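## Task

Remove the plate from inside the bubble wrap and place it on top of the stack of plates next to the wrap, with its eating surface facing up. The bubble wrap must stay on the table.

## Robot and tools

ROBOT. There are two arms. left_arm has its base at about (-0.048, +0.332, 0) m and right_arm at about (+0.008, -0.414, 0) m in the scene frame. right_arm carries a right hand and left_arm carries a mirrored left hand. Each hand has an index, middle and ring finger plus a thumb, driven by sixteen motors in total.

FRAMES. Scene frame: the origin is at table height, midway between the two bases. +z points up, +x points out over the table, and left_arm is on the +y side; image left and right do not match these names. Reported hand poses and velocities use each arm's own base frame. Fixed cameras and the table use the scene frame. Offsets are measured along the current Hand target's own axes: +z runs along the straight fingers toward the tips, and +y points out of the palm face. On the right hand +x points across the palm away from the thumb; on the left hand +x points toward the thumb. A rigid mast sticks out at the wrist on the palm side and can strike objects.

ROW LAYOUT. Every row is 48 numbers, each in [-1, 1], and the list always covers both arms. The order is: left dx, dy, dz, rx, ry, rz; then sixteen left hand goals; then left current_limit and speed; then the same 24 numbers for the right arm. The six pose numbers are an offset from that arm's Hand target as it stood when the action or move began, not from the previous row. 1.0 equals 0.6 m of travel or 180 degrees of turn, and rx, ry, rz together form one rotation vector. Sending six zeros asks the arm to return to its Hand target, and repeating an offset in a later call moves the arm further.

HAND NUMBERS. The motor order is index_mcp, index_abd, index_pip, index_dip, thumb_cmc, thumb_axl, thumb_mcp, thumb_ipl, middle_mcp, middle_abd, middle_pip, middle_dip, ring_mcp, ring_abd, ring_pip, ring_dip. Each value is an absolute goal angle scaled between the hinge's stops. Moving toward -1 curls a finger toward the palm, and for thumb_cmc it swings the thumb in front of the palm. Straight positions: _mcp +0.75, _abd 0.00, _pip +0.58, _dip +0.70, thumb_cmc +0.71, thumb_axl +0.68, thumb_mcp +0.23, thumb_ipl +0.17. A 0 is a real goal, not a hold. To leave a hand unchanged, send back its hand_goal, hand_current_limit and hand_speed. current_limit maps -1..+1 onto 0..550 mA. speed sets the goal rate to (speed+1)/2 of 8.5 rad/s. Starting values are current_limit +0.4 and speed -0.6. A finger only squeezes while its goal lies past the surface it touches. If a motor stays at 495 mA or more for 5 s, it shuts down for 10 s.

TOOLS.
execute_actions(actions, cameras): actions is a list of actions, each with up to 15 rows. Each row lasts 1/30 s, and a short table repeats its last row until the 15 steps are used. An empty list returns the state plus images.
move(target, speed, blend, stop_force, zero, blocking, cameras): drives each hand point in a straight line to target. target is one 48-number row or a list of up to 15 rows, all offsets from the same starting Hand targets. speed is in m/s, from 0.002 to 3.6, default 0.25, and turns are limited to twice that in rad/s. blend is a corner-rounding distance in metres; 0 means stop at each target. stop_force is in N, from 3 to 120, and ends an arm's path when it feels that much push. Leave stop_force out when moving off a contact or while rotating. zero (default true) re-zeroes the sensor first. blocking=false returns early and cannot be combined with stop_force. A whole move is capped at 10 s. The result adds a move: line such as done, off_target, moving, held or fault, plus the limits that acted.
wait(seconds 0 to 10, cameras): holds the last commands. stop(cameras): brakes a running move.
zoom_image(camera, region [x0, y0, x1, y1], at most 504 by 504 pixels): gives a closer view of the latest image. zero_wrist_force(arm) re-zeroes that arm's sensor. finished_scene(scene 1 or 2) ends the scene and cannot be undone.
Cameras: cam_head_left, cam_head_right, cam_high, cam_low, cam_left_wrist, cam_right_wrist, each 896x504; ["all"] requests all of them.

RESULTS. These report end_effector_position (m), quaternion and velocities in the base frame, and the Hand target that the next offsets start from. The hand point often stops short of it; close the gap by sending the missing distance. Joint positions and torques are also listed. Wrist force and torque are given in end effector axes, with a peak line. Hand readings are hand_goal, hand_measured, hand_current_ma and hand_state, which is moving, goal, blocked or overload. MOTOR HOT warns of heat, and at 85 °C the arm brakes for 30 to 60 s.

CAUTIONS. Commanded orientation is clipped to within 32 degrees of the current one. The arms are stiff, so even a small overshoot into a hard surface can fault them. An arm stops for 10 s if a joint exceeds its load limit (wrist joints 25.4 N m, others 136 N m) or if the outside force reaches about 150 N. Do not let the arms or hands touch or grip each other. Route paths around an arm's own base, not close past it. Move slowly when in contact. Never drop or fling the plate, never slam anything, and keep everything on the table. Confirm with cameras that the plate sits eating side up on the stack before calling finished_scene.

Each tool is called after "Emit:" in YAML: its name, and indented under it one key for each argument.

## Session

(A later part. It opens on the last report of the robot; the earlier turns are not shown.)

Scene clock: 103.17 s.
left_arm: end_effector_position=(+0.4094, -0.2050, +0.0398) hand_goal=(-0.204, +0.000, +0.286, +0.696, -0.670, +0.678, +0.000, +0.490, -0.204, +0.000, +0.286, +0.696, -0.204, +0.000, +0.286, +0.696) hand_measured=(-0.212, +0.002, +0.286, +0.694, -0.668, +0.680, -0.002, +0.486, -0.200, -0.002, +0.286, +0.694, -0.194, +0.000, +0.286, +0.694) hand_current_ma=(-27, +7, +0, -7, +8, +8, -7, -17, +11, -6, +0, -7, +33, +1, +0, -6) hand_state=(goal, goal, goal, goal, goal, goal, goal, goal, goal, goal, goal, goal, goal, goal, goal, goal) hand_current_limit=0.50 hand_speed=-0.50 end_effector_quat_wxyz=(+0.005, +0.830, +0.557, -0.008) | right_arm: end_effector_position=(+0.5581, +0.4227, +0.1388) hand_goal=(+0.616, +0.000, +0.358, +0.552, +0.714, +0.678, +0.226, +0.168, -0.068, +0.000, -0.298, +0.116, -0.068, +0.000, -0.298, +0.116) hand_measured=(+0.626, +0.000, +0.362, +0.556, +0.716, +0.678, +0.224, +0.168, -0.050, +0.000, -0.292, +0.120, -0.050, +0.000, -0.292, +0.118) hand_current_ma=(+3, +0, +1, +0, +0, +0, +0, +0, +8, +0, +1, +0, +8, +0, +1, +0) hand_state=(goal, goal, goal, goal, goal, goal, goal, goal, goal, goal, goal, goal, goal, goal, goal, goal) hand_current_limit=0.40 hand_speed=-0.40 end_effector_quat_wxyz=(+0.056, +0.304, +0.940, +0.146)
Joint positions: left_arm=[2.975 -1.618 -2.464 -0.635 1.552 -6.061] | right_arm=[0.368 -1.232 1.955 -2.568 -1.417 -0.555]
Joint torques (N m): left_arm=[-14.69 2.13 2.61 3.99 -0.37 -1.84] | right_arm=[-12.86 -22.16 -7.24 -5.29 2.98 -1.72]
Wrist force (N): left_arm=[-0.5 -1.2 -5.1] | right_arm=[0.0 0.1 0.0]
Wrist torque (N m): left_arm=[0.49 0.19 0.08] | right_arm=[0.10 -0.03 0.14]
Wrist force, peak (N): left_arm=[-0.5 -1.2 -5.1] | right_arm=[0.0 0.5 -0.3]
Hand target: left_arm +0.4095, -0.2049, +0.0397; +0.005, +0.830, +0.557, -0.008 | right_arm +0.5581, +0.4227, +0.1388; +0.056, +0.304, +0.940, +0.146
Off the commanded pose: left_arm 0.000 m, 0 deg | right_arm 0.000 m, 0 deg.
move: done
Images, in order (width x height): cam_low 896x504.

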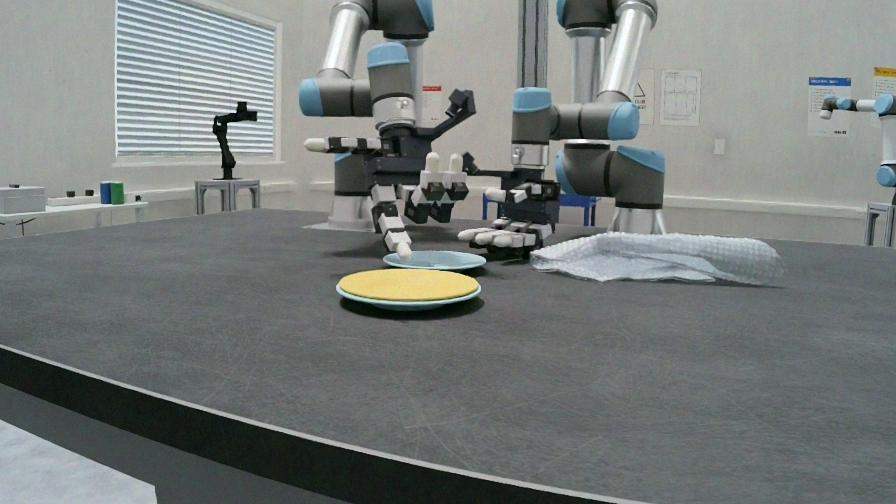

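Emit:
execute_actions:
  actions: []

Emit:
zoom_image:
  camera: "cam_high"
  region: [380, 160, 620, 320]

Scene clock: 103.50 s.
left_arm: end_effector_position=(+0.4095, -0.2050, +0.0397) hand_goal=(-0.204, +0.000, +0.286, +0.696, -0.670, +0.678, +0.000, +0.490, -0.204, +0.000, +0.286, +0.696, -0.204, +0.000, +0.286, +0.696) hand_measured=(-0.212, +0.002, +0.286, +0.694, -0.668, +0.680, -0.002, +0.486, -0.202, -0.002, +0.286, +0.694, -0.194, +0.000, +0.286, +0.694) hand_current_ma=(-29, +7, +0, -7, +8, +8, -7, -17, +9, -6, +0, -7, +33, +1, +0, -6) hand_state=(goal, goal, goal, goal, goal, goal, goal, goal, goal, goal, goal, goal, goal, goal, goal, goal) hand_current_limit=0.50 hand_speed=-0.50 end_effector_quat_wxyz=(+0.005, +0.830, +0.557, -0.008) | right_arm: end_effector_position=(+0.5581, +0.4227, +0.1388) hand_goal=(+0.616, +0.000, +0.358, +0.552, +0.714, +0.678, +0.226, +0.168, -0.068, +0.000, -0.298, +0.116, -0.068, +0.000, -0.298, +0.116) hand_measured=(+0.626, +0.000, +0.362, +0.556, +0.716, +0.678, +0.224, +0.168, -0.050, +0.000, -0.292, +0.120, -0.050, +0.000, -0.292, +0.118) hand_current_ma=(+3, +0, +1, +0, +0, +0, +0, +0, +8, +0, +1, +0, +8, +0, +1, +0) hand_state=(goal, goal, goal, goal, goal, goal, goal, goal, goal, goal, goal, goal, goal, goal, goal, goal) hand_current_limit=0.40 hand_speed=-0.40 end_effector_quat_wxyz=(+0.056, +0.304, +0.940, +0.146)
Joint positions: left_arm=[2.975 -1.618 -2.464 -0.635 1.552 -6.061] | right_arm=[0.368 -1.232 1.955 -2.568 -1.417 -0.555]
Joint velocities: within noise
Joint torques (N m): left_arm=[-13.63 2.25 2.77 3.87 1.03 -1.77] | right_arm=[-12.05 -21.94 -7.6 -5.39 2.8 -1.79]
Wrist force (N): left_arm=[-0.4 -1.4 -4.5] | right_arm=[0.1 0.1 -0.2]
Wrist torque (N m): left_arm=[0.47 0.19 0.09] | right_arm=[0.12 -0.04 0.15]
Wrist force, peak (N): left_arm=[-0.5 -1.2 -5.6] | right_arm=[0.2 0.2 -0.1]
Hand target: left_arm +0.4095, -0.2049, +0.0397; +0.005, +0.830, +0.557, -0.008 | right_arm +0.5581, +0.4227, +0.1388; +0.056, +0.304, +0.940, +0.146
Off the commanded pose: left_arm 0.000 m, 0 deg | right_arm 0.000 m, 0 deg.
camera_calibration:
cam_left_wrist: T_world_to_cam=[[-0.864352, -0.502723, -0.0128266, 0.220148], [-0.361352, 0.603145, 0.711084, 0.195567], [-0.349742, 0.619262, -0.70299, 0.425949], [0, 0, 0, 1]] pos_world=[0.409926, -0.271056, 0.163197]
cam_right_wrist: T_world_to_cam=[[0.978934, 0.0483226, 0.198375, -0.566742], [-0.0687099, -0.836954, 0.542943, 0.267869], [0.192267, -0.545136, -0.816002, 0.360093], [0, 0, 0, 1]] pos_world=[0.503974, 0.44788, 0.260826]

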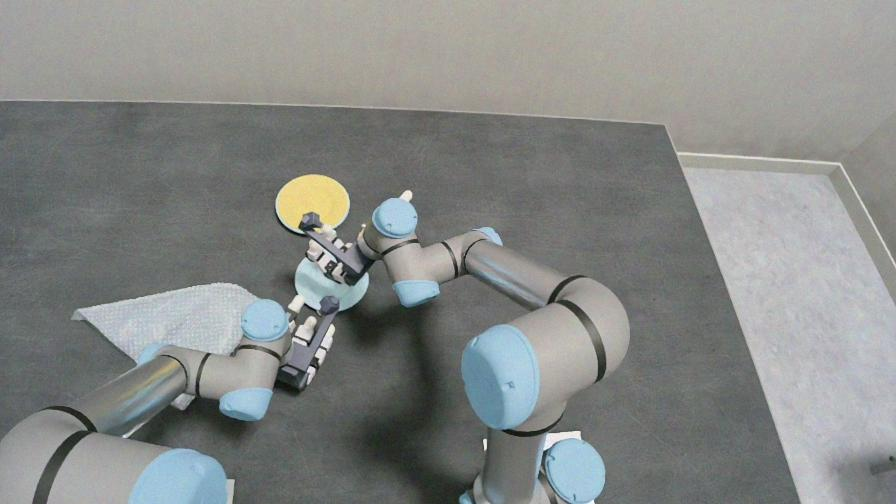

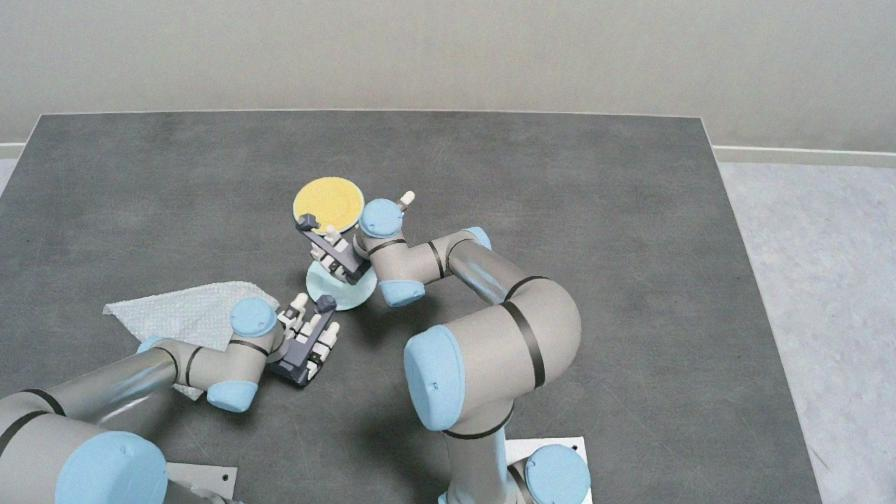

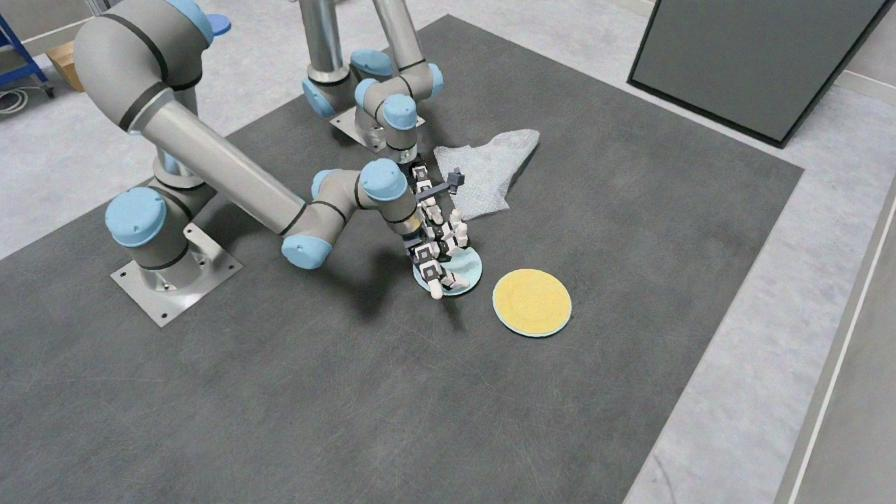

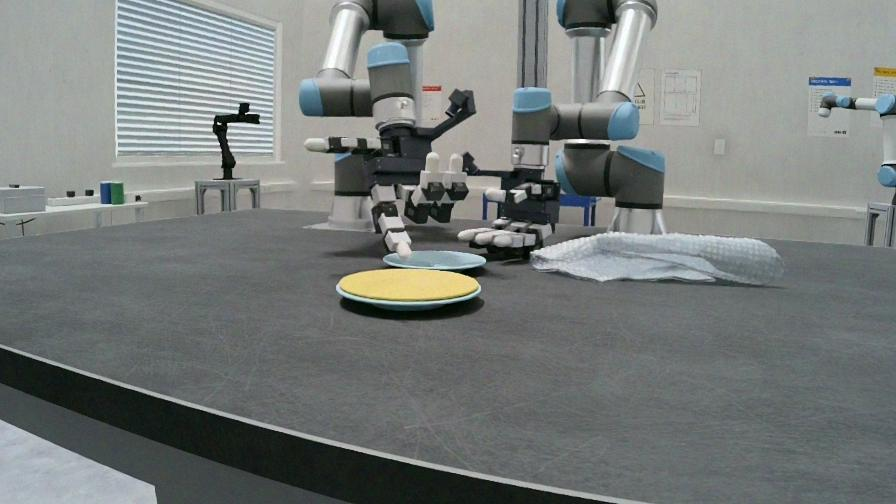

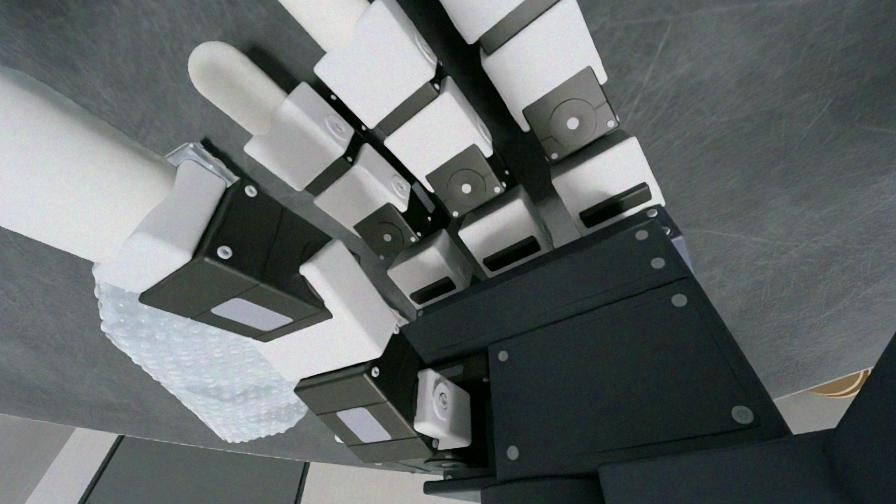

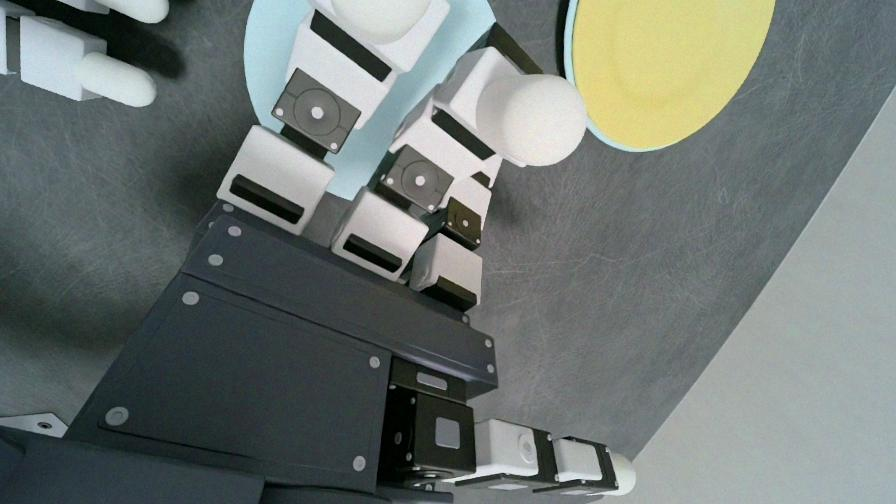

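Scaled by 2.100 from the camera's 896x504 image, which has a finer 1280x720 frame.

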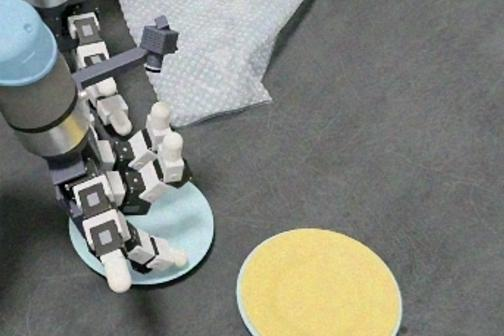

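Emit:
move:
  target: [0.0,0.0,-0.02,0,0,0,-0.0685,0,0.285,0.696,-0.671,0.678,0.0,0.49,-0.0685,0,0.285,0.696,-0.0685,0,0.285,0.696,0.5,-0.5,0.01,-0.004,0.007,0,0,0,0.616,0,0.358,0.551,0.714,0.678,0.226,0.168,-0.0685,0,-0.299,0.116,-0.0685,0,-0.299,0.116,0.4,-0.4]
  speed: 0.1

Emit:
zero_wrist_force:
  arm: "right_arm"

Emit:
zero_wrist_force:
  arm: "left_arm"

Emit:
move:
  target: [0.0,0.0,0.05,0,0,0,-0.0685,0,0.285,0.696,-0.671,0.678,0.0,0.49,-0.0685,0,0.285,0.696,-0.0685,0,0.285,0.696,0.5,-0.5,0.0,-0.017,0.052,0,0,0,0.616,0,0.358,0.551,0.714,0.678,0.226,0.168,-0.0685,0,-0.299,0.116,-0.0685,0,-0.299,0.116,0.4,-0.4]
  speed: 0.03
  stop_force: 3
  cameras: ["cam_low"]

Emit:
zoom_image:
  camera: "cam_low"
  region: [350, 160, 550, 290]

Scene clock: 104.80 s.
left_arm: end_effector_position=(+0.4095, -0.2047, +0.0517) hand_goal=(-0.068, +0.000, +0.286, +0.696, -0.670, +0.678, +0.000, +0.490, -0.068, +0.000, +0.286, +0.696, -0.068, +0.000, +0.286, +0.696) hand_measured=(-0.062, +0.002, +0.286, +0.694, -0.668, +0.680, -0.002, +0.486, -0.062, -0.002, +0.286, +0.694, -0.062, +0.000, +0.286, +0.694) hand_current_ma=(+18, +7, +0, -7, +8, +8, -7, -17, +17, -6, +0, -7, +19, +1, +0, -6) hand_state=(goal, goal, goal, goal, goal, goal, goal, goal, goal, goal, goal, goal, goal, goal, goal, goal) hand_current_limit=0.50 hand_speed=-0.50 end_effector_quat_wxyz=(+0.005, +0.830, +0.557, -0.008) | right_arm: end_effector_position=(+0.5527, +0.4254, +0.1340) hand_goal=(+0.616, +0.000, +0.358, +0.552, +0.714, +0.678, +0.226, +0.168, -0.068, +0.000, -0.298, +0.116, -0.068, +0.000, -0.298, +0.116) hand_measured=(+0.626, +0.000, +0.362, +0.556, +0.716, +0.678, +0.224, +0.168, -0.050, +0.000, -0.292, +0.120, -0.050, +0.000, -0.292, +0.118) hand_current_ma=(+3, +0, +1, +0, +0, +0, +0, +0, +8, +0, +1, +0, +8, +0, +1, +0) hand_state=(goal, goal, goal, goal, goal, goal, goal, goal, goal, goal, goal, goal, goal, goal, goal, goal) hand_current_limit=0.40 hand_speed=-0.40 end_effector_quat_wxyz=(+0.056, +0.304, +0.940, +0.146)
Joint positions: left_arm=[2.975 -1.583 -2.451 -0.683 1.552 -6.06] | right_arm=[0.376 -1.229 1.968 -2.585 -1.419 -0.547]
Joint torques (N m): left_arm=[12.97 29.46 26.23 1.38 2.02 1.56] | right_arm=[11.23 -21.68 -8.06 -5.26 -2.14 1.4]
Wrist force (N): left_arm=[-0.3 0.2 0.6] | right_arm=[0.1 0.1 -0.1]
Wrist torque (N m): left_arm=[0.24 0.11 0.05] | right_arm=[0.11 -0.05 -0.06]
Wrist force, peak (N): left_arm=[-1.1 5.8 -16.0] | right_arm=[-0.4 0.1 0.1]
Hand target: left_arm +0.4095, -0.2047, +0.0517; +0.005, +0.830, +0.557, -0.008 | right_arm +0.5527, +0.4254, +0.1339; +0.056, +0.304, +0.940, +0.146
Off the commanded pose: left_arm 0.000 m, 0 deg | right_arm 0.000 m, 0 deg.
move: done

Wrist force sensor zeroed.

Wrist force sensor zeroed.

Scene clock: 106.20 s.
left_arm: end_effector_position=(+0.4096, -0.2048, +0.0476) hand_goal=(-0.068, +0.000, +0.286, +0.696, -0.670, +0.678, +0.000, +0.490, -0.068, +0.000, +0.286, +0.696, -0.068, +0.000, +0.286, +0.696) hand_measured=(-0.066, +0.002, +0.286, +0.694, -0.668, +0.680, -0.002, +0.486, -0.062, -0.002, +0.286, +0.694, -0.062, +0.000, +0.286, +0.694) hand_current_ma=(+4, +7, +0, -7, +8, +8, -8, -17, +17, -6, +0, -7, +21, +1, +1, -6) hand_state=(goal, goal, goal, goal, goal, goal, goal, goal, goal, goal, goal, goal, goal, goal, goal, goal) hand_current_limit=0.50 hand_speed=-0.50 end_effector_quat_wxyz=(+0.005, +0.830, +0.557, -0.008) | right_arm: end_effector_position=(+0.5527, +0.4254, +0.1272) hand_goal=(+0.616, +0.000, +0.358, +0.552, +0.714, +0.678, +0.226, +0.168, -0.068, +0.000, -0.298, +0.116, -0.068, +0.000, -0.298, +0.116) hand_measured=(+0.594, +0.000, +0.342, +0.540, +0.716, +0.678, +0.224, +0.168, -0.050, +0.000, -0.292, +0.120, -0.050, +0.000, -0.292, +0.118) hand_current_ma=(-11, +0, -5, -3, +0, +0, +0, +0, +8, +0, +1, +0, +8, +0, +1, +0) hand_state=(blocked, goal, goal, goal, goal, goal, goal, goal, goal, goal, goal, goal, goal, goal, goal, goal) hand_current_limit=0.40 hand_speed=-0.40 end_effector_quat_wxyz=(+0.056, +0.304, +0.940, +0.146)
Joint positions: left_arm=[2.975 -1.595 -2.456 -0.667 1.552 -6.06] | right_arm=[0.376 -1.217 1.973 -2.603 -1.419 -0.547]
Joint torques (N m): left_arm=[0.09 29.06 25.93 1.21 1.36 1.62] | right_arm=[-1.31 -41.28 -30.71 -1.02 -0.65 1.34]
Wrist force (N, zeroed by zero_wrist_force): left_arm=[-0.2 0.5 -0.3] | right_arm=[0.1 0.5 -0.3]
Wrist torque (N m, zeroed by zero_wrist_force): left_arm=[0.06 0.04 -0.02] | right_arm=[-0.01 0.03 -0.01]
Wrist force, peak (N, zeroed by zero_wrist_force): left_arm=[-0.5 -4.3 -13.6] | right_arm=[0.1 0.5 -3.9]
Hand target: left_arm +0.4096, -0.2048, +0.0476; +0.005, +0.830, +0.557, -0.008 (not the last commanded pose) | right_arm +0.5527, +0.4254, +0.1272; +0.056, +0.304, +0.940, +0.146 (not the last commanded pose)
Off the commanded pose: left_arm 0.026 m, 0 deg | right_arm 0.026 m, 0 deg.
move: contact (left_arm, right_arm)
Images, in order (width x height): cam_low 896x504.

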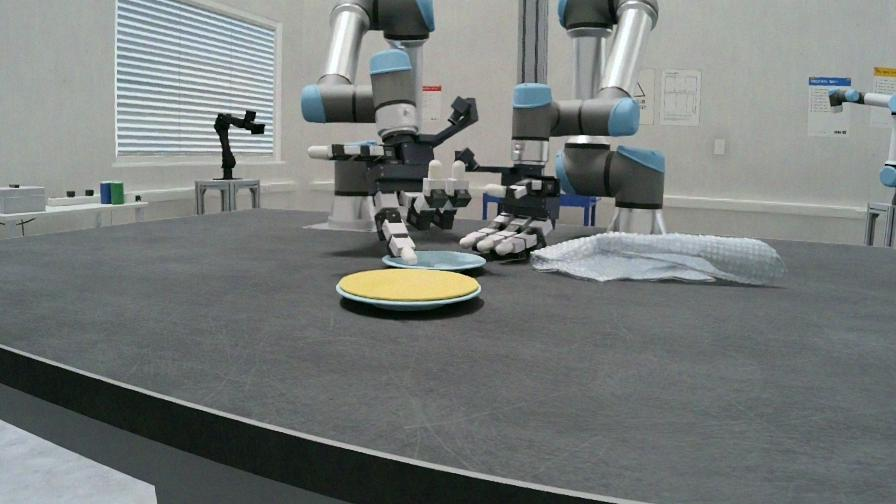

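Scaled by 2.520 from the camera's 896x504 image, which has a finer 1280x720 frame.

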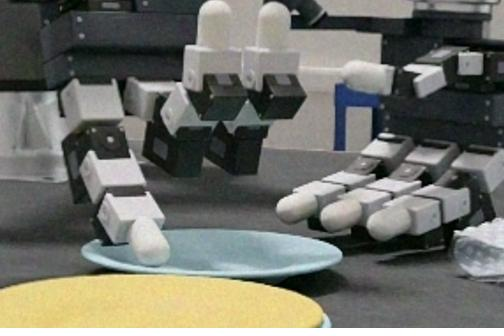

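Emit:
move:
  target: [0.0,0.01,-0.037,0.122,0,0,-0.342,0,0.431,0.696,-0.671,0.678,0.0,0.49,-0.342,0,0.431,0.696,-0.342,0,0.431,0.696,0.5,-0.5,0.0,-0.0062,0.019,0,0,0,0.616,0,0.358,0.551,0.714,0.678,0.226,0.168,-0.0685,0,-0.299,0.116,-0.0685,0,-0.299,0.116,0.4,-0.4]
  speed: 0.15
  cameras: ["cam_low"]

Emit:
zoom_image:
  camera: "cam_low"
  region: [350, 160, 550, 290]

Scene clock: 109.17 s.
left_arm: end_effector_position=(+0.4135, -0.2060, +0.0628) hand_goal=(-0.342, +0.000, +0.432, +0.696, -0.670, +0.678, +0.000, +0.490, -0.342, +0.000, +0.432, +0.696, -0.342, +0.000, +0.432, +0.696) hand_measured=(-0.324, +0.002, +0.432, +0.694, -0.668, +0.680, -0.002, +0.486, -0.326, -0.002, +0.432, +0.694, -0.324, +0.000, +0.432, +0.694) hand_current_ma=(+66, +7, +0, -7, +7, +8, -8, -17, +63, -6, +0, -7, +70, +1, +0, -6) hand_state=(goal, goal, goal, goal, goal, goal, goal, goal, goal, goal, goal, goal, goal, goal, goal, goal) hand_current_limit=0.50 hand_speed=-0.50 end_effector_quat_wxyz=(-0.100, +0.825, +0.551, -0.078) | right_arm: end_effector_position=(+0.5528, +0.4253, +0.1174) hand_goal=(+0.616, +0.000, +0.358, +0.552, +0.714, +0.678, +0.226, +0.168, -0.068, +0.000, -0.298, +0.116, -0.068, +0.000, -0.298, +0.116) hand_measured=(+0.552, -0.008, +0.318, +0.526, +0.716, +0.678, +0.224, +0.168, -0.050, +0.000, -0.292, +0.120, -0.050, +0.000, -0.292, +0.118) hand_current_ma=(-84, -1, -32, -13, +0, +0, +0, +0, +8, +0, +1, +0, +8, +0, +1, +0) hand_state=(blocked, goal, blocked, blocked, goal, goal, goal, goal, goal, goal, goal, goal, goal, goal, goal, goal) hand_current_limit=0.40 hand_speed=-0.40 end_effector_quat_wxyz=(+0.056, +0.304, +0.940, +0.146)
Joint positions: left_arm=[2.942 -1.628 -2.222 -1.115 1.601 -6.095] | right_arm=[0.376 -1.199 1.981 -2.628 -1.419 -0.547]
Joint torques (N m): left_arm=[13.23 33.32 6.93 3.87 -2.5 1.47] | right_arm=[-12.18 -18.45 -5.02 -4.21 2.62 -1.66]
Wrist force (N, zeroed by zero_wrist_force): left_arm=[-0.3 0.6 0.5] | right_arm=[0.4 1.0 -5.1]
Wrist torque (N m, zeroed by zero_wrist_force): left_arm=[0.11 0.05 -0.07] | right_arm=[0.07 -0.06 0.02]
Wrist force, peak (N, zeroed by zero_wrist_force): left_arm=[-0.1 0.9 0.9] | right_arm=[0.3 1.0 -5.4]
Hand target: left_arm +0.4135, -0.2060, +0.0628; -0.100, +0.825, +0.551, -0.078 (not the last commanded pose) | right_arm +0.5528, +0.4253, +0.1174; +0.056, +0.304, +0.940, +0.146 (not the last commanded pose)
Off the commanded pose: left_arm 0.007 m, 7 deg | right_arm 0.002 m, 0 deg.
move: held (left_arm; a check stopped the path); limits=held
pose unreachable (left arm): on one or more control steps of this call, first in action 0 (counted from 0), this arm could not follow its commanded pose, so it was not sent that pose on those steps. It may still have moved: this result reports where it is.
cause: moving toward the commanded pose would bring a part of the arm too close to another arm (a part of this arm just beyond joint 6 (wrist 3) and a part of the right arm just beyond its joint 6 (wrist 3), 10 mm apart when this arm was first held).
Images, in order (width x height): cam_low 896x504.

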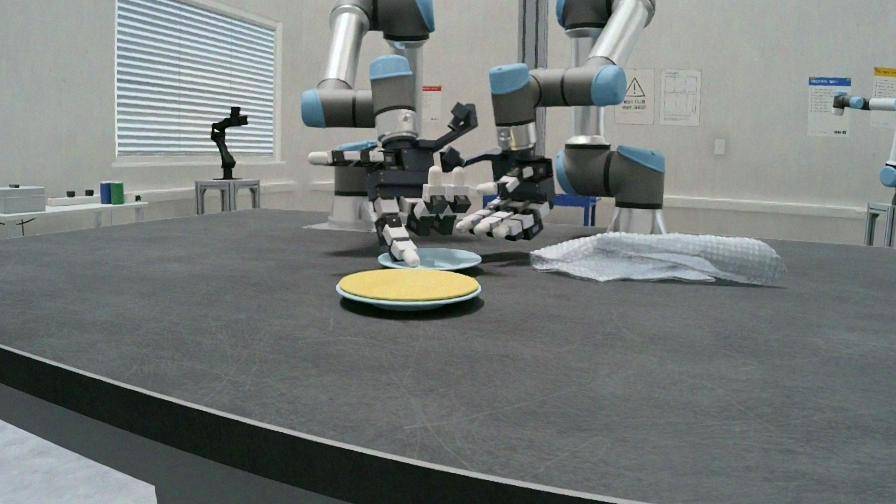

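Scaled by 2.520 from the camera's 896x504 image, which has a finer 1280x720 frame.

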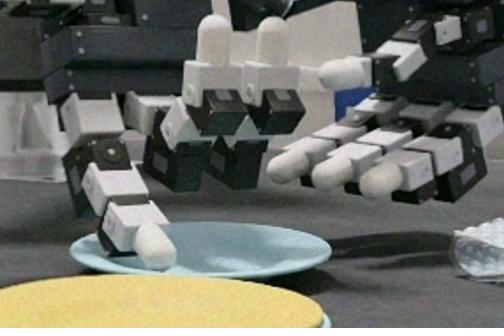

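Emit:
move:
  target:
    - [0,0,0,0,0,0,-0.342,0,0.431,0.696,-0.671,0.678,0.0,0.49,-0.342,0,0.431,0.696,-0.342,0,0.431,0.696,0.5,-0.5,-0.001,0.026,-0.079,0,0,0,0.616,0,0.358,0.551,0.714,0.678,0.226,0.168,-0.0685,0,-0.299,0.116,-0.0685,0,-0.299,0.116,0.4,-0.4]
    - [0,0,0,0,0,0,-0.342,0,0.431,0.696,-0.671,0.678,0.0,0.49,-0.342,0,0.431,0.696,-0.342,0,0.431,0.696,0.5,-0.5,-0.2575,-0.013,-0.315,0.0073,0.1617,-0.5329,0.616,0,0.358,0.551,0.714,0.678,0.226,0.168,-0.0685,0,-0.299,0.116,-0.0685,0,-0.299,0.116,0.4,-0.4]
  speed: [0.1,0.5]
  blend: [0.01,0]
  cameras: ["cam_low","cam_head_right","cam_head_left","cam_high"]

Scene clock: 113.53 s.
left_arm: end_effector_position=(+0.4135, -0.2060, +0.0628) hand_goal=(-0.342, +0.000, +0.432, +0.696, -0.670, +0.678, +0.000, +0.490, -0.342, +0.000, +0.432, +0.696, -0.342, +0.000, +0.432, +0.696) hand_measured=(-0.324, +0.002, +0.432, +0.694, -0.668, +0.680, -0.002, +0.486, -0.326, -0.002, +0.432, +0.694, -0.324, +0.000, +0.432, +0.694) hand_current_ma=(+66, +7, +0, -7, +7, +8, -8, -17, +63, -6, +0, -7, +70, +1, +0, -6) hand_state=(goal, goal, goal, goal, goal, goal, goal, goal, goal, goal, goal, goal, goal, goal, goal, goal) hand_current_limit=0.50 hand_speed=-0.50 end_effector_quat_wxyz=(-0.100, +0.825, +0.551, -0.078) | right_arm: end_effector_position=(+0.6367, +0.2831, +0.2974) hand_goal=(+0.616, +0.000, +0.358, +0.552, +0.714, +0.678, +0.226, +0.168, -0.068, +0.000, -0.298, +0.116, -0.068, +0.000, -0.298, +0.116) hand_measured=(+0.618, -0.002, +0.356, +0.550, +0.716, +0.678, +0.224, +0.168, -0.050, +0.000, -0.292, +0.120, -0.050, +0.000, -0.292, +0.118) hand_current_ma=(+0, +0, +0, +0, +0, +0, +0, +0, +8, +0, +1, +0, +8, +0, +1, +0) hand_state=(goal, goal, goal, goal, goal, goal, goal, goal, goal, goal, goal, goal, goal, goal, goal, goal) hand_current_limit=0.40 hand_speed=-0.40 end_effector_quat_wxyz=(-0.069, -0.527, +0.840, +0.110)
Joint positions: left_arm=[2.942 -1.627 -2.223 -1.115 1.601 -6.095] | right_arm=[0.089 -0.847 0.748 -1.246 -1.438 -2.617]
Joint torques (N m): left_arm=[13 33.3 6.79 3.86 -2.34 1.42] | right_arm=[11.08 -37.01 -33.5 0.13 -1.9 -2.04]
Wrist force (N, zeroed by zero_wrist_force): left_arm=[-0.2 0.5 0.5] | right_arm=[-0.2 0.2 -0.1]
Wrist torque (N m, zeroed by zero_wrist_force): left_arm=[0.08 0.03 -0.07] | right_arm=[0.04 0.06 0.20]
Wrist force, peak (N, zeroed by zero_wrist_force): left_arm=[-0.1 1.0 1.0] | right_arm=[0.2 1.1 -5.5]
Hand target: left_arm +0.4135, -0.2060, +0.0628; -0.100, +0.825, +0.551, -0.078 | right_arm +0.6367, +0.2831, +0.2974; -0.069, -0.527, +0.840, +0.110
Off the commanded pose: left_arm 0.000 m, 0 deg | right_arm 0.000 m, 0 deg.
move: done
Images, in order (width x height): cam_head_left 896x504, cam_head_right 896x504, cam_high 896x504, cam_low 896x504.

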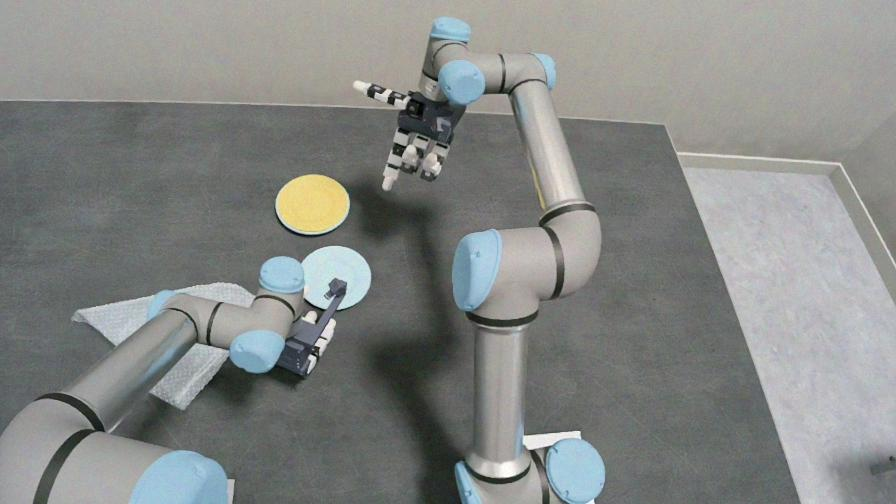

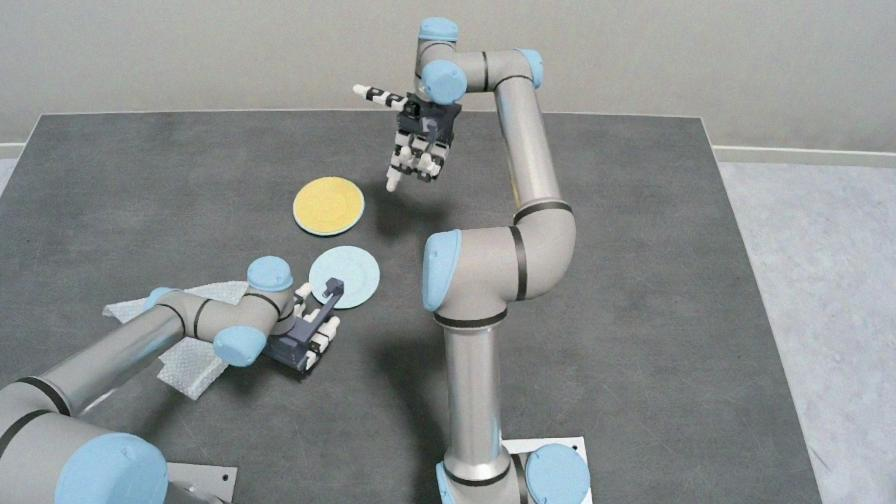

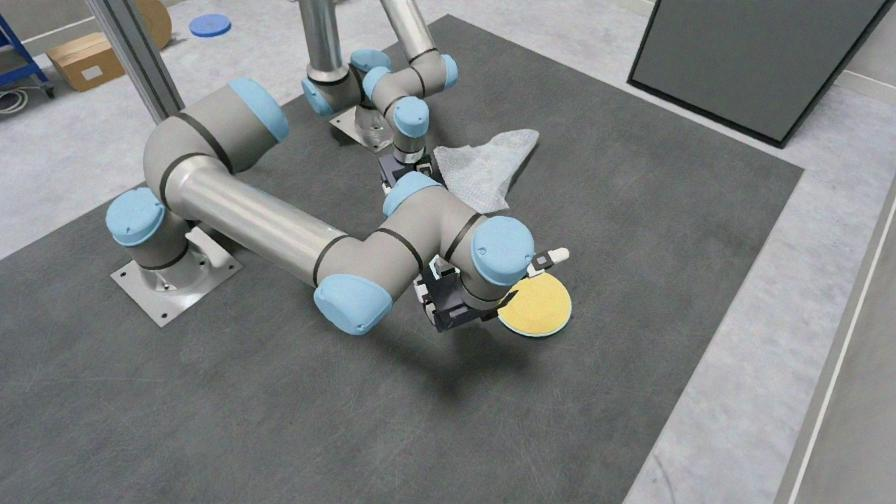

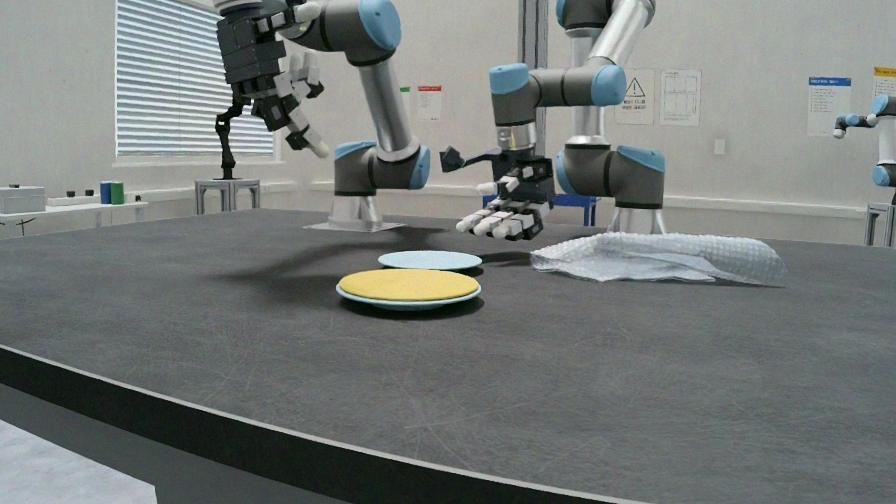

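Emit:
move:
  target:
    - [-0.006,0.0207,0.0168,0.042,0.008,0,-0.342,0,0.431,0.696,-0.671,0.678,0.0,0.49,-0.342,0,0.431,0.696,-0.342,0,0.431,0.696,0.5,-0.5,-0.1355,0.174,0.1457,0,0,0,0.644,0,0.460,0.580,0.714,0.678,0.226,0.168,0.644,0,0.460,0.580,-0.0685,0,-0.299,0.116,0.4,-0.4]
    - [-0.006,0.0207,0.0168,0.042,0.008,0,-0.342,0,0.431,0.696,-0.671,0.678,0.0,0.49,-0.342,0,0.431,0.696,-0.342,0,0.431,0.696,0.5,-0.5,-0.1355,0.1457,0.252,0,0,0,0.644,0,0.460,0.580,0.714,0.678,0.226,0.168,0.644,0,0.460,0.580,-0.0685,0,-0.299,0.116,0.4,-0.4]
  speed: [0.25,0.15]
  blend: [0.02,0]
  cameras: ["cam_low","cam_head_right"]

Emit:
zoom_image:
  camera: "cam_low"
  region: [350, 130, 550, 290]

Emit:
zoom_image:
  camera: "cam_head_right"
  region: [230, 200, 430, 370]

Scene clock: 115.87 s.
left_arm: end_effector_position=(+0.4209, -0.2132, +0.0500) hand_goal=(-0.342, +0.000, +0.432, +0.696, -0.670, +0.678, +0.000, +0.490, -0.342, +0.000, +0.432, +0.696, -0.342, +0.000, +0.432, +0.696) hand_measured=(-0.324, +0.002, +0.432, +0.694, -0.668, +0.680, -0.002, +0.486, -0.326, -0.002, +0.432, +0.694, -0.324, +0.000, +0.432, +0.694) hand_current_ma=(+65, +7, +0, -7, +7, +8, -8, -17, +63, -6, +0, -7, +69, +1, +0, -6) hand_state=(goal, goal, goal, goal, goal, goal, goal, goal, goal, goal, goal, goal, goal, goal, goal, goal) hand_current_limit=0.50 hand_speed=-0.50 end_effector_quat_wxyz=(-0.161, +0.817, +0.544, -0.104) | right_arm: end_effector_position=(+0.5608, +0.4100, +0.1740) hand_goal=(+0.644, +0.000, +0.460, +0.580, +0.714, +0.678, +0.226, +0.168, +0.644, +0.000, +0.460, +0.580, -0.068, +0.000, -0.298, +0.116) hand_measured=(+0.646, -0.002, +0.458, +0.578, +0.716, +0.678, +0.224, +0.168, +0.646, +0.000, +0.458, +0.578, -0.050, +0.000, -0.292, +0.118) hand_current_ma=(+0, +0, +0, +0, +0, +0, +0, +0, +0, +0, +0, +0, +8, +0, +1, +0) hand_state=(goal, goal, goal, goal, goal, goal, goal, goal, goal, goal, goal, goal, goal, goal, goal, goal) hand_current_limit=0.40 hand_speed=-0.40 end_effector_quat_wxyz=(-0.069, -0.527, +0.840, +0.110)
Joint positions: left_arm=[2.904 -1.732 -2.102 -1.258 1.636 -6.137] | right_arm=[0.273 -0.898 1.159 -1.634 -1.399 -2.436]
Joint torques (N m): left_arm=[-14.26 12.04 28.51 0.53 2.54 -1.88] | right_arm=[11.35 -38.72 -11.62 -4.24 2.96 1.31]
Wrist force (N, zeroed by zero_wrist_force): left_arm=[-0.1 0.6 0.9] | right_arm=[-0.1 -0.2 -0.2]
Wrist torque (N m, zeroed by zero_wrist_force): left_arm=[0.07 0.04 0.07] | right_arm=[-0.04 0.04 -0.01]
Wrist force, peak (N, zeroed by zero_wrist_force): left_arm=[0.2 1.1 0.9] | right_arm=[0.6 -1.1 -1.0]
Hand target: left_arm +0.4209, -0.2132, +0.0500; -0.161, +0.817, +0.544, -0.104 | right_arm +0.5608, +0.4100, +0.1739; -0.069, -0.527, +0.840, +0.110
Off the commanded pose: left_arm 0.000 m, 0 deg | right_arm 0.000 m, 0 deg.
move: done
Images, in order (width x height): cam_head_right 896x504, cam_low 896x504.

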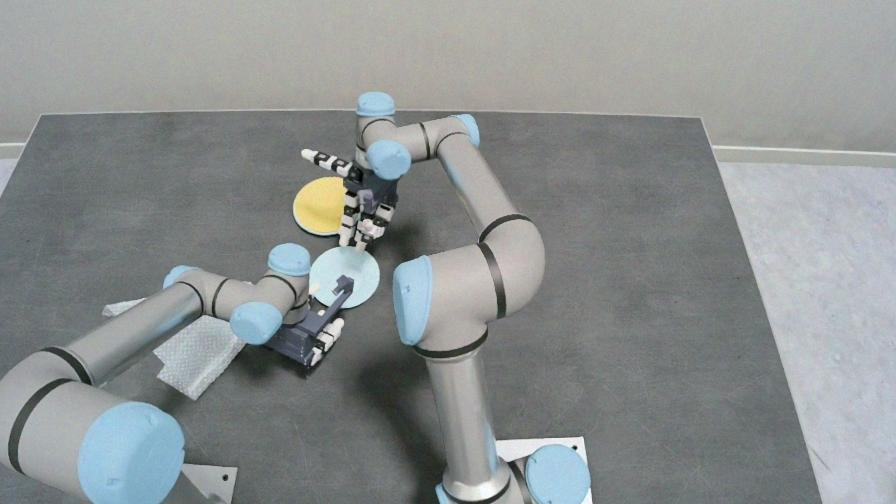

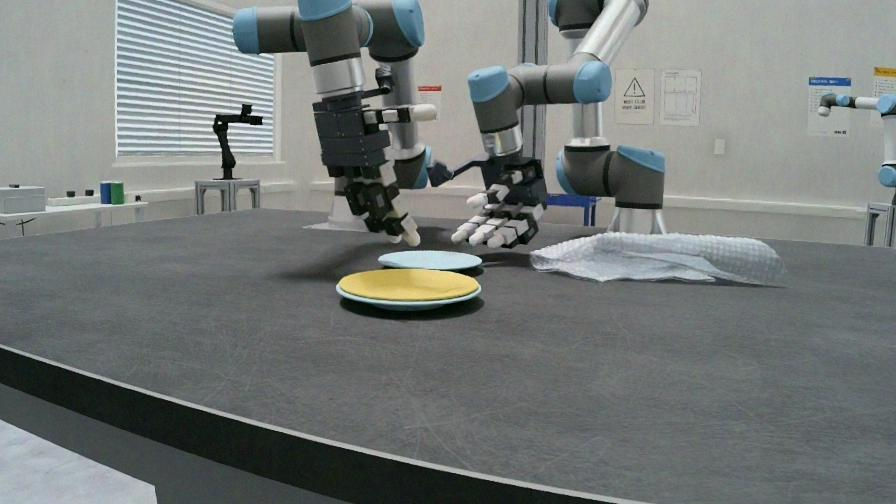

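Scaled by 2.520 from the camera's 896x504 image, which has a finer 1280x720 frame.

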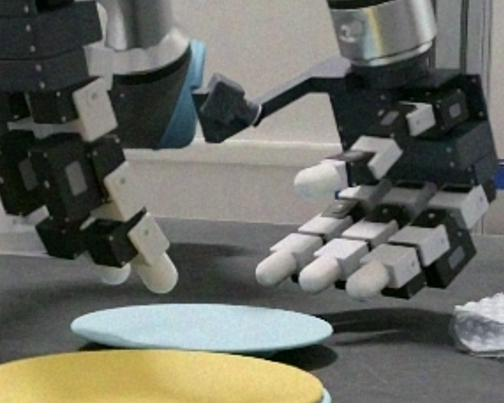

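Scaled by 2.520 from the camera's 896x504 image, which has a finer 1280x720 frame.

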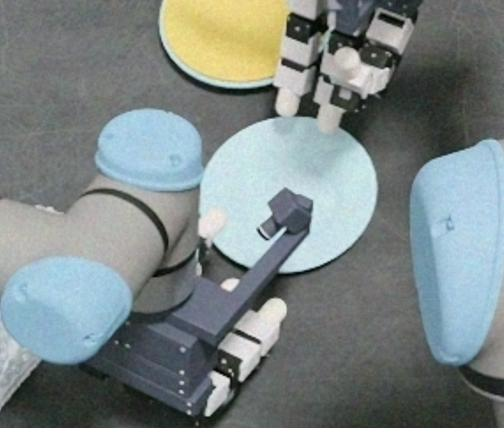

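Emit:
move:
  target: [0,0,0,0,0,0,-0.342,0,0.431,0.696,-0.671,0.678,0.0,0.49,-0.342,0,0.431,0.696,-0.342,0,0.431,0.696,0.5,-0.5,0.0235,0.0128,0.0035,0,0,0,0.644,0,0.460,0.580,0.714,0.678,0.226,0.168,0.644,0,0.460,0.580,-0.0685,0,-0.299,0.116,0.4,-0.4]
  speed: 0.1

Emit:
move:
  target: [0,0.0187,0.0463,0,0,0,-0.342,0,0.431,0.696,-0.671,0.678,0.0,0.49,-0.342,0,0.431,0.696,-0.342,0,0.431,0.696,0.5,-0.5,0,-0.0194,0.0725,0,0,0,0.644,0,0.460,0.580,0.714,0.678,0.226,0.168,0.644,0,0.460,0.580,-0.0685,0,-0.299,0.116,0.4,-0.4]
  speed: 0.025
  stop_force: 3
  cameras: ["cam_low","cam_head_right"]

Emit:
zoom_image:
  camera: "cam_low"
  region: [350, 130, 550, 290]

Emit:
zoom_image:
  camera: "cam_head_right"
  region: [230, 200, 430, 370]

Scene clock: 117.63 s.
left_arm: end_effector_position=(+0.4209, -0.2132, +0.0500) hand_goal=(-0.342, +0.000, +0.432, +0.696, -0.670, +0.678, +0.000, +0.490, -0.342, +0.000, +0.432, +0.696, -0.342, +0.000, +0.432, +0.696) hand_measured=(-0.324, +0.002, +0.432, +0.694, -0.668, +0.680, -0.002, +0.486, -0.326, -0.002, +0.432, +0.694, -0.324, +0.000, +0.432, +0.694) hand_current_ma=(+65, +7, +0, -7, +7, +8, -8, -17, +63, -6, +0, -7, +69, +1, +0, -6) hand_state=(goal, goal, goal, goal, goal, goal, goal, goal, goal, goal, goal, goal, goal, goal, goal, goal) hand_current_limit=0.50 hand_speed=-0.50 end_effector_quat_wxyz=(-0.161, +0.817, +0.544, -0.104) | right_arm: end_effector_position=(+0.5475, +0.4008, +0.1739) hand_goal=(+0.644, +0.000, +0.460, +0.580, +0.714, +0.678, +0.226, +0.168, +0.644, +0.000, +0.460, +0.580, -0.068, +0.000, -0.298, +0.116) hand_measured=(+0.646, -0.002, +0.458, +0.578, +0.716, +0.678, +0.224, +0.168, +0.646, +0.000, +0.458, +0.578, -0.050, +0.000, -0.292, +0.118) hand_current_ma=(+0, +0, +0, +0, +0, +0, +0, +0, +0, +0, +0, +0, +8, +0, +1, +0) hand_state=(goal, goal, goal, goal, goal, goal, goal, goal, goal, goal, goal, goal, goal, goal, goal, goal) hand_current_limit=0.40 hand_speed=-0.40 end_effector_quat_wxyz=(-0.069, -0.527, +0.840, +0.110)
Joint positions: left_arm=[2.904 -1.732 -2.102 -1.258 1.636 -6.137] | right_arm=[0.265 -0.937 1.225 -1.659 -1.401 -2.443]
Joint torques (N m): left_arm=[-13.9 12.18 28.17 0.45 2.6 -1.86] | right_arm=[-12.27 -55.06 -9.94 -4.26 -1.87 -1.78]
Wrist force (N, zeroed by zero_wrist_force): left_arm=[-0.1 0.8 0.6] | right_arm=[-0.2 0.1 -0.1]
Wrist torque (N m, zeroed by zero_wrist_force): left_arm=[0.11 0.04 0.06] | right_arm=[-0.02 0.06 0.19]
Wrist force, peak (N, zeroed by zero_wrist_force): left_arm=[0.0 0.7 1.1] | right_arm=[-0.5 0.1 0.0]
Hand target: left_arm +0.4209, -0.2132, +0.0500; -0.161, +0.817, +0.544, -0.104 | right_arm +0.5475, +0.4008, +0.1739; -0.069, -0.527, +0.840, +0.110
Off the commanded pose: left_arm 0.000 m, 0 deg | right_arm 0.000 m, 0 deg.
move: done

Scene clock: 120.43 s.
left_arm: end_effector_position=(+0.4209, -0.2130, +0.0231) hand_goal=(-0.342, +0.000, +0.432, +0.696, -0.670, +0.678, +0.000, +0.490, -0.342, +0.000, +0.432, +0.696, -0.342, +0.000, +0.432, +0.696) hand_measured=(-0.338, +0.002, +0.432, +0.694, -0.668, +0.680, -0.002, +0.486, -0.338, -0.002, +0.432, +0.694, -0.340, +0.000, +0.430, +0.694) hand_current_ma=(+16, +5, +0, -7, +7, +8, -8, -17, +12, -6, -2, -7, +4, +1, -3, -6) hand_state=(goal, goal, goal, goal, goal, goal, goal, goal, goal, goal, goal, goal, goal, goal, goal, goal) hand_current_limit=0.50 hand_speed=-0.50 end_effector_quat_wxyz=(-0.161, +0.817, +0.544, -0.104) | right_arm: end_effector_position=(+0.5475, +0.4008, +0.1396) hand_goal=(+0.644, +0.000, +0.460, +0.580, +0.714, +0.678, +0.226, +0.168, +0.644, +0.000, +0.460, +0.580, -0.068, +0.000, -0.298, +0.116) hand_measured=(+0.644, -0.002, +0.458, +0.578, +0.716, +0.678, +0.224, +0.168, +0.642, +0.002, +0.456, +0.576, -0.050, +0.000, -0.292, +0.118) hand_current_ma=(+0, +0, +0, +0, +0, +0, +0, +0, +0, +0, +0, +0, +8, +0, +1, +0) hand_state=(goal, goal, goal, goal, goal, goal, goal, goal, goal, goal, goal, goal, goal, goal, goal, goal) hand_current_limit=0.40 hand_speed=-0.40 end_effector_quat_wxyz=(-0.069, -0.527, +0.840, +0.110)
Joint positions: left_arm=[2.905 -1.782 -2.131 -1.18 1.636 -6.136] | right_arm=[0.265 -0.91 1.272 -1.733 -1.401 -2.443]
Joint torques (N m): left_arm=[6.96 38.51 27.47 0.55 2.25 0.98] | right_arm=[-5.77 -55.21 -33.04 0.01 -1.81 -1.8]
Wrist force (N, zeroed by zero_wrist_force): left_arm=[0.0 0.7 0.1] | right_arm=[-0.1 0.2 -0.3]
Wrist torque (N m, zeroed by zero_wrist_force): left_arm=[0.11 -0.02 0.07] | right_arm=[0.00 0.05 0.21]
Wrist force, peak (N, zeroed by zero_wrist_force): left_arm=[-0.2 -2.5 -3.0] | right_arm=[-0.3 -0.5 -4.3]
Hand target: left_arm +0.4209, -0.2130, +0.0231; -0.161, +0.817, +0.544, -0.104 (not the last commanded pose) | right_arm +0.5475, +0.4008, +0.1396; -0.069, -0.527, +0.840, +0.110 (not the last commanded pose)
Off the commanded pose: left_arm 0.003 m, 0 deg | right_arm 0.011 m, 0 deg.
move: contact (left_arm, right_arm)
Images, in order (width x height): cam_head_right 896x504, cam_low 896x504.

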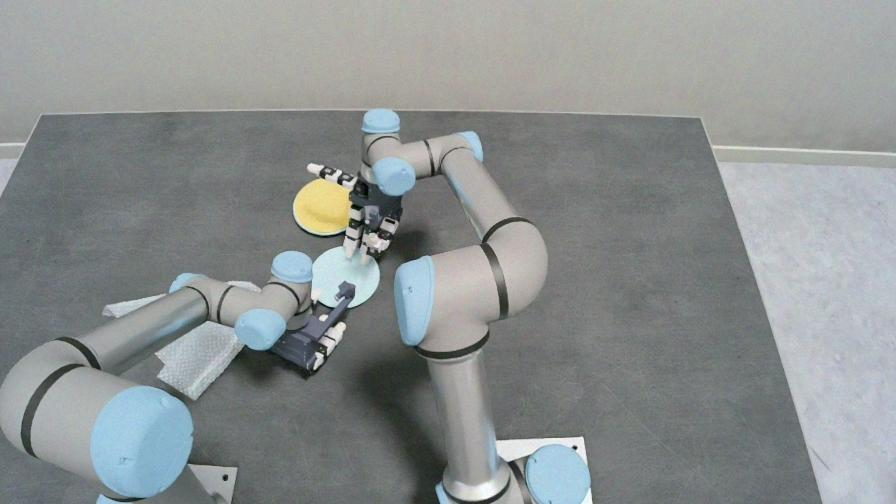

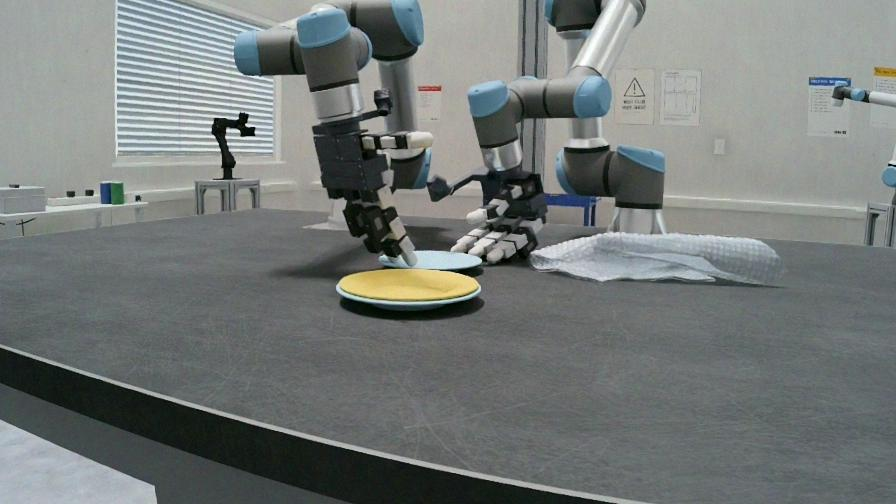

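Scaled by 2.520 from the camera's 896x504 image, which has a finer 1280x720 frame.

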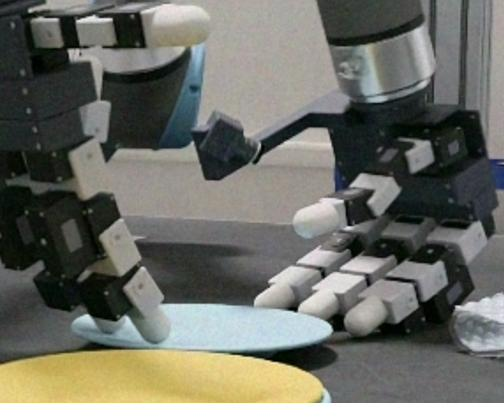

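Scaled by 2.520 from the camera's 896x504 image, which has a finer 1280x720 frame.

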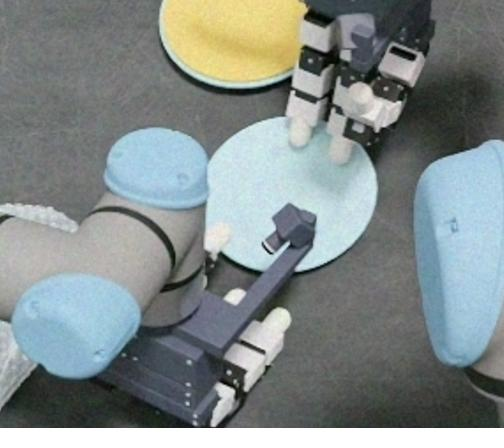

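Emit:
execute_actions:
  actions: []
  cameras: ["cam_head_left", "cam_low"]

Scene clock: 121.03 s.
left_arm: end_effector_position=(+0.4209, -0.2130, +0.0231) hand_goal=(-0.342, +0.000, +0.432, +0.696, -0.670, +0.678, +0.000, +0.490, -0.342, +0.000, +0.432, +0.696, -0.342, +0.000, +0.432, +0.696) hand_measured=(-0.338, +0.002, +0.432, +0.694, -0.668, +0.680, -0.002, +0.486, -0.338, -0.002, +0.432, +0.694, -0.340, +0.000, +0.430, +0.694) hand_current_ma=(+16, +5, +0, -7, +7, +8, -8, -17, +12, -6, -2, -7, +4, +1, -3, -6) hand_state=(goal, goal, goal, goal, goal, goal, goal, goal, goal, goal, goal, goal, goal, goal, goal, goal) hand_current_limit=0.50 hand_speed=-0.50 end_effector_quat_wxyz=(-0.161, +0.817, +0.544, -0.104) | right_arm: end_effector_position=(+0.5475, +0.4008, +0.1396) hand_goal=(+0.644, +0.000, +0.460, +0.580, +0.714, +0.678, +0.226, +0.168, +0.644, +0.000, +0.460, +0.580, -0.068, +0.000, -0.298, +0.116) hand_measured=(+0.644, -0.002, +0.458, +0.578, +0.716, +0.678, +0.224, +0.168, +0.642, +0.002, +0.456, +0.576, -0.050, +0.000, -0.292, +0.118) hand_current_ma=(+0, +0, +0, +0, +0, +0, +0, +0, +0, +0, +0, +0, +8, +0, +1, +0) hand_state=(goal, goal, goal, goal, goal, goal, goal, goal, goal, goal, goal, goal, goal, goal, goal, goal) hand_current_limit=0.40 hand_speed=-0.40 end_effector_quat_wxyz=(-0.069, -0.527, +0.840, +0.110)
Joint positions: left_arm=[2.905 -1.782 -2.131 -1.18 1.636 -6.136] | right_arm=[0.265 -0.91 1.272 -1.733 -1.401 -2.443]
Joint velocities: within noise
Joint torques (N m): left_arm=[4.05 38.41 27.3 0.43 2.12 0.67] | right_arm=[-1.58 -55.78 -33.45 0.06 -1.72 -1.91]
Wrist force (N, zeroed by zero_wrist_force): left_arm=[-0.2 0.7 0.2] | right_arm=[0.1 0.0 -0.1]
Wrist torque (N m, zeroed by zero_wrist_force): left_arm=[0.10 0.02 0.05] | right_arm=[-0.04 0.01 0.23]
Wrist force, peak (N, zeroed by zero_wrist_force): left_arm=[0.0 0.9 0.1] | right_arm=[-0.3 0.3 0.0]
Hand target: left_arm +0.4209, -0.2130, +0.0231; -0.161, +0.817, +0.544, -0.104 (not the last commanded pose) | right_arm +0.5475, +0.4008, +0.1396; -0.069, -0.527, +0.840, +0.110 (not the last commanded pose)
Off the commanded pose: left_arm 0.003 m, 0 deg | right_arm 0.011 m, 0 deg.
Images, in order (width x height): cam_head_left 896x504, cam_low 896x504.

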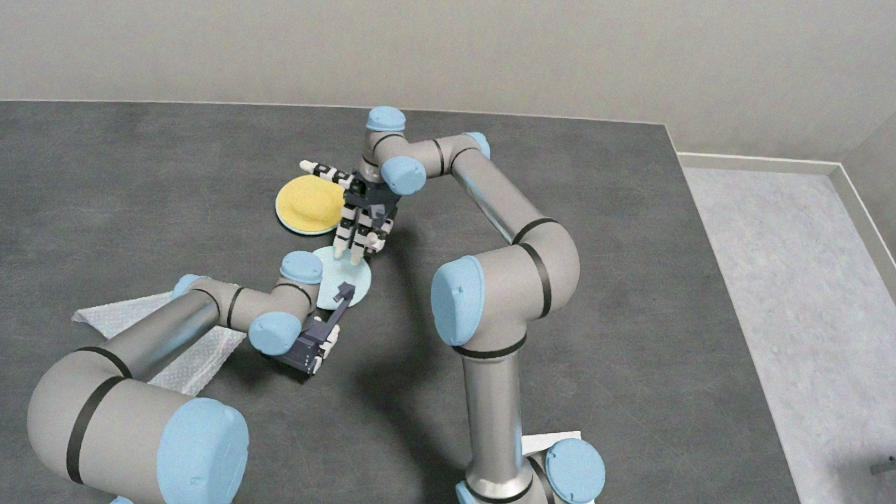

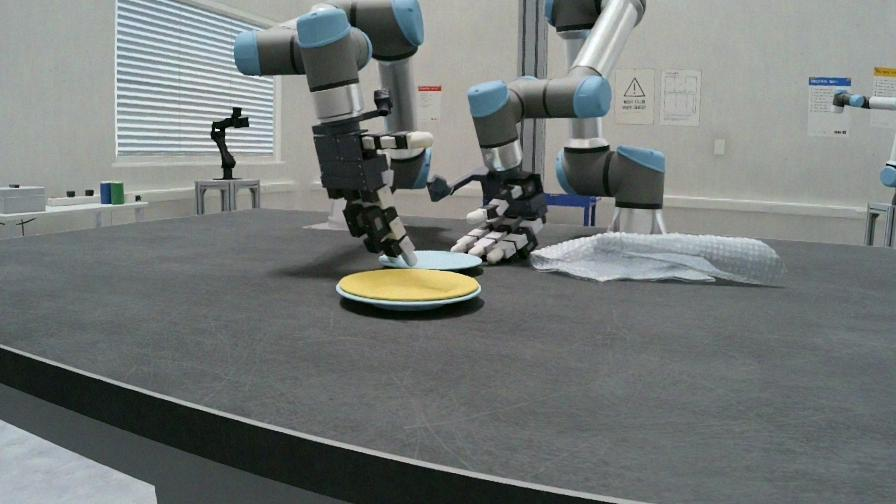

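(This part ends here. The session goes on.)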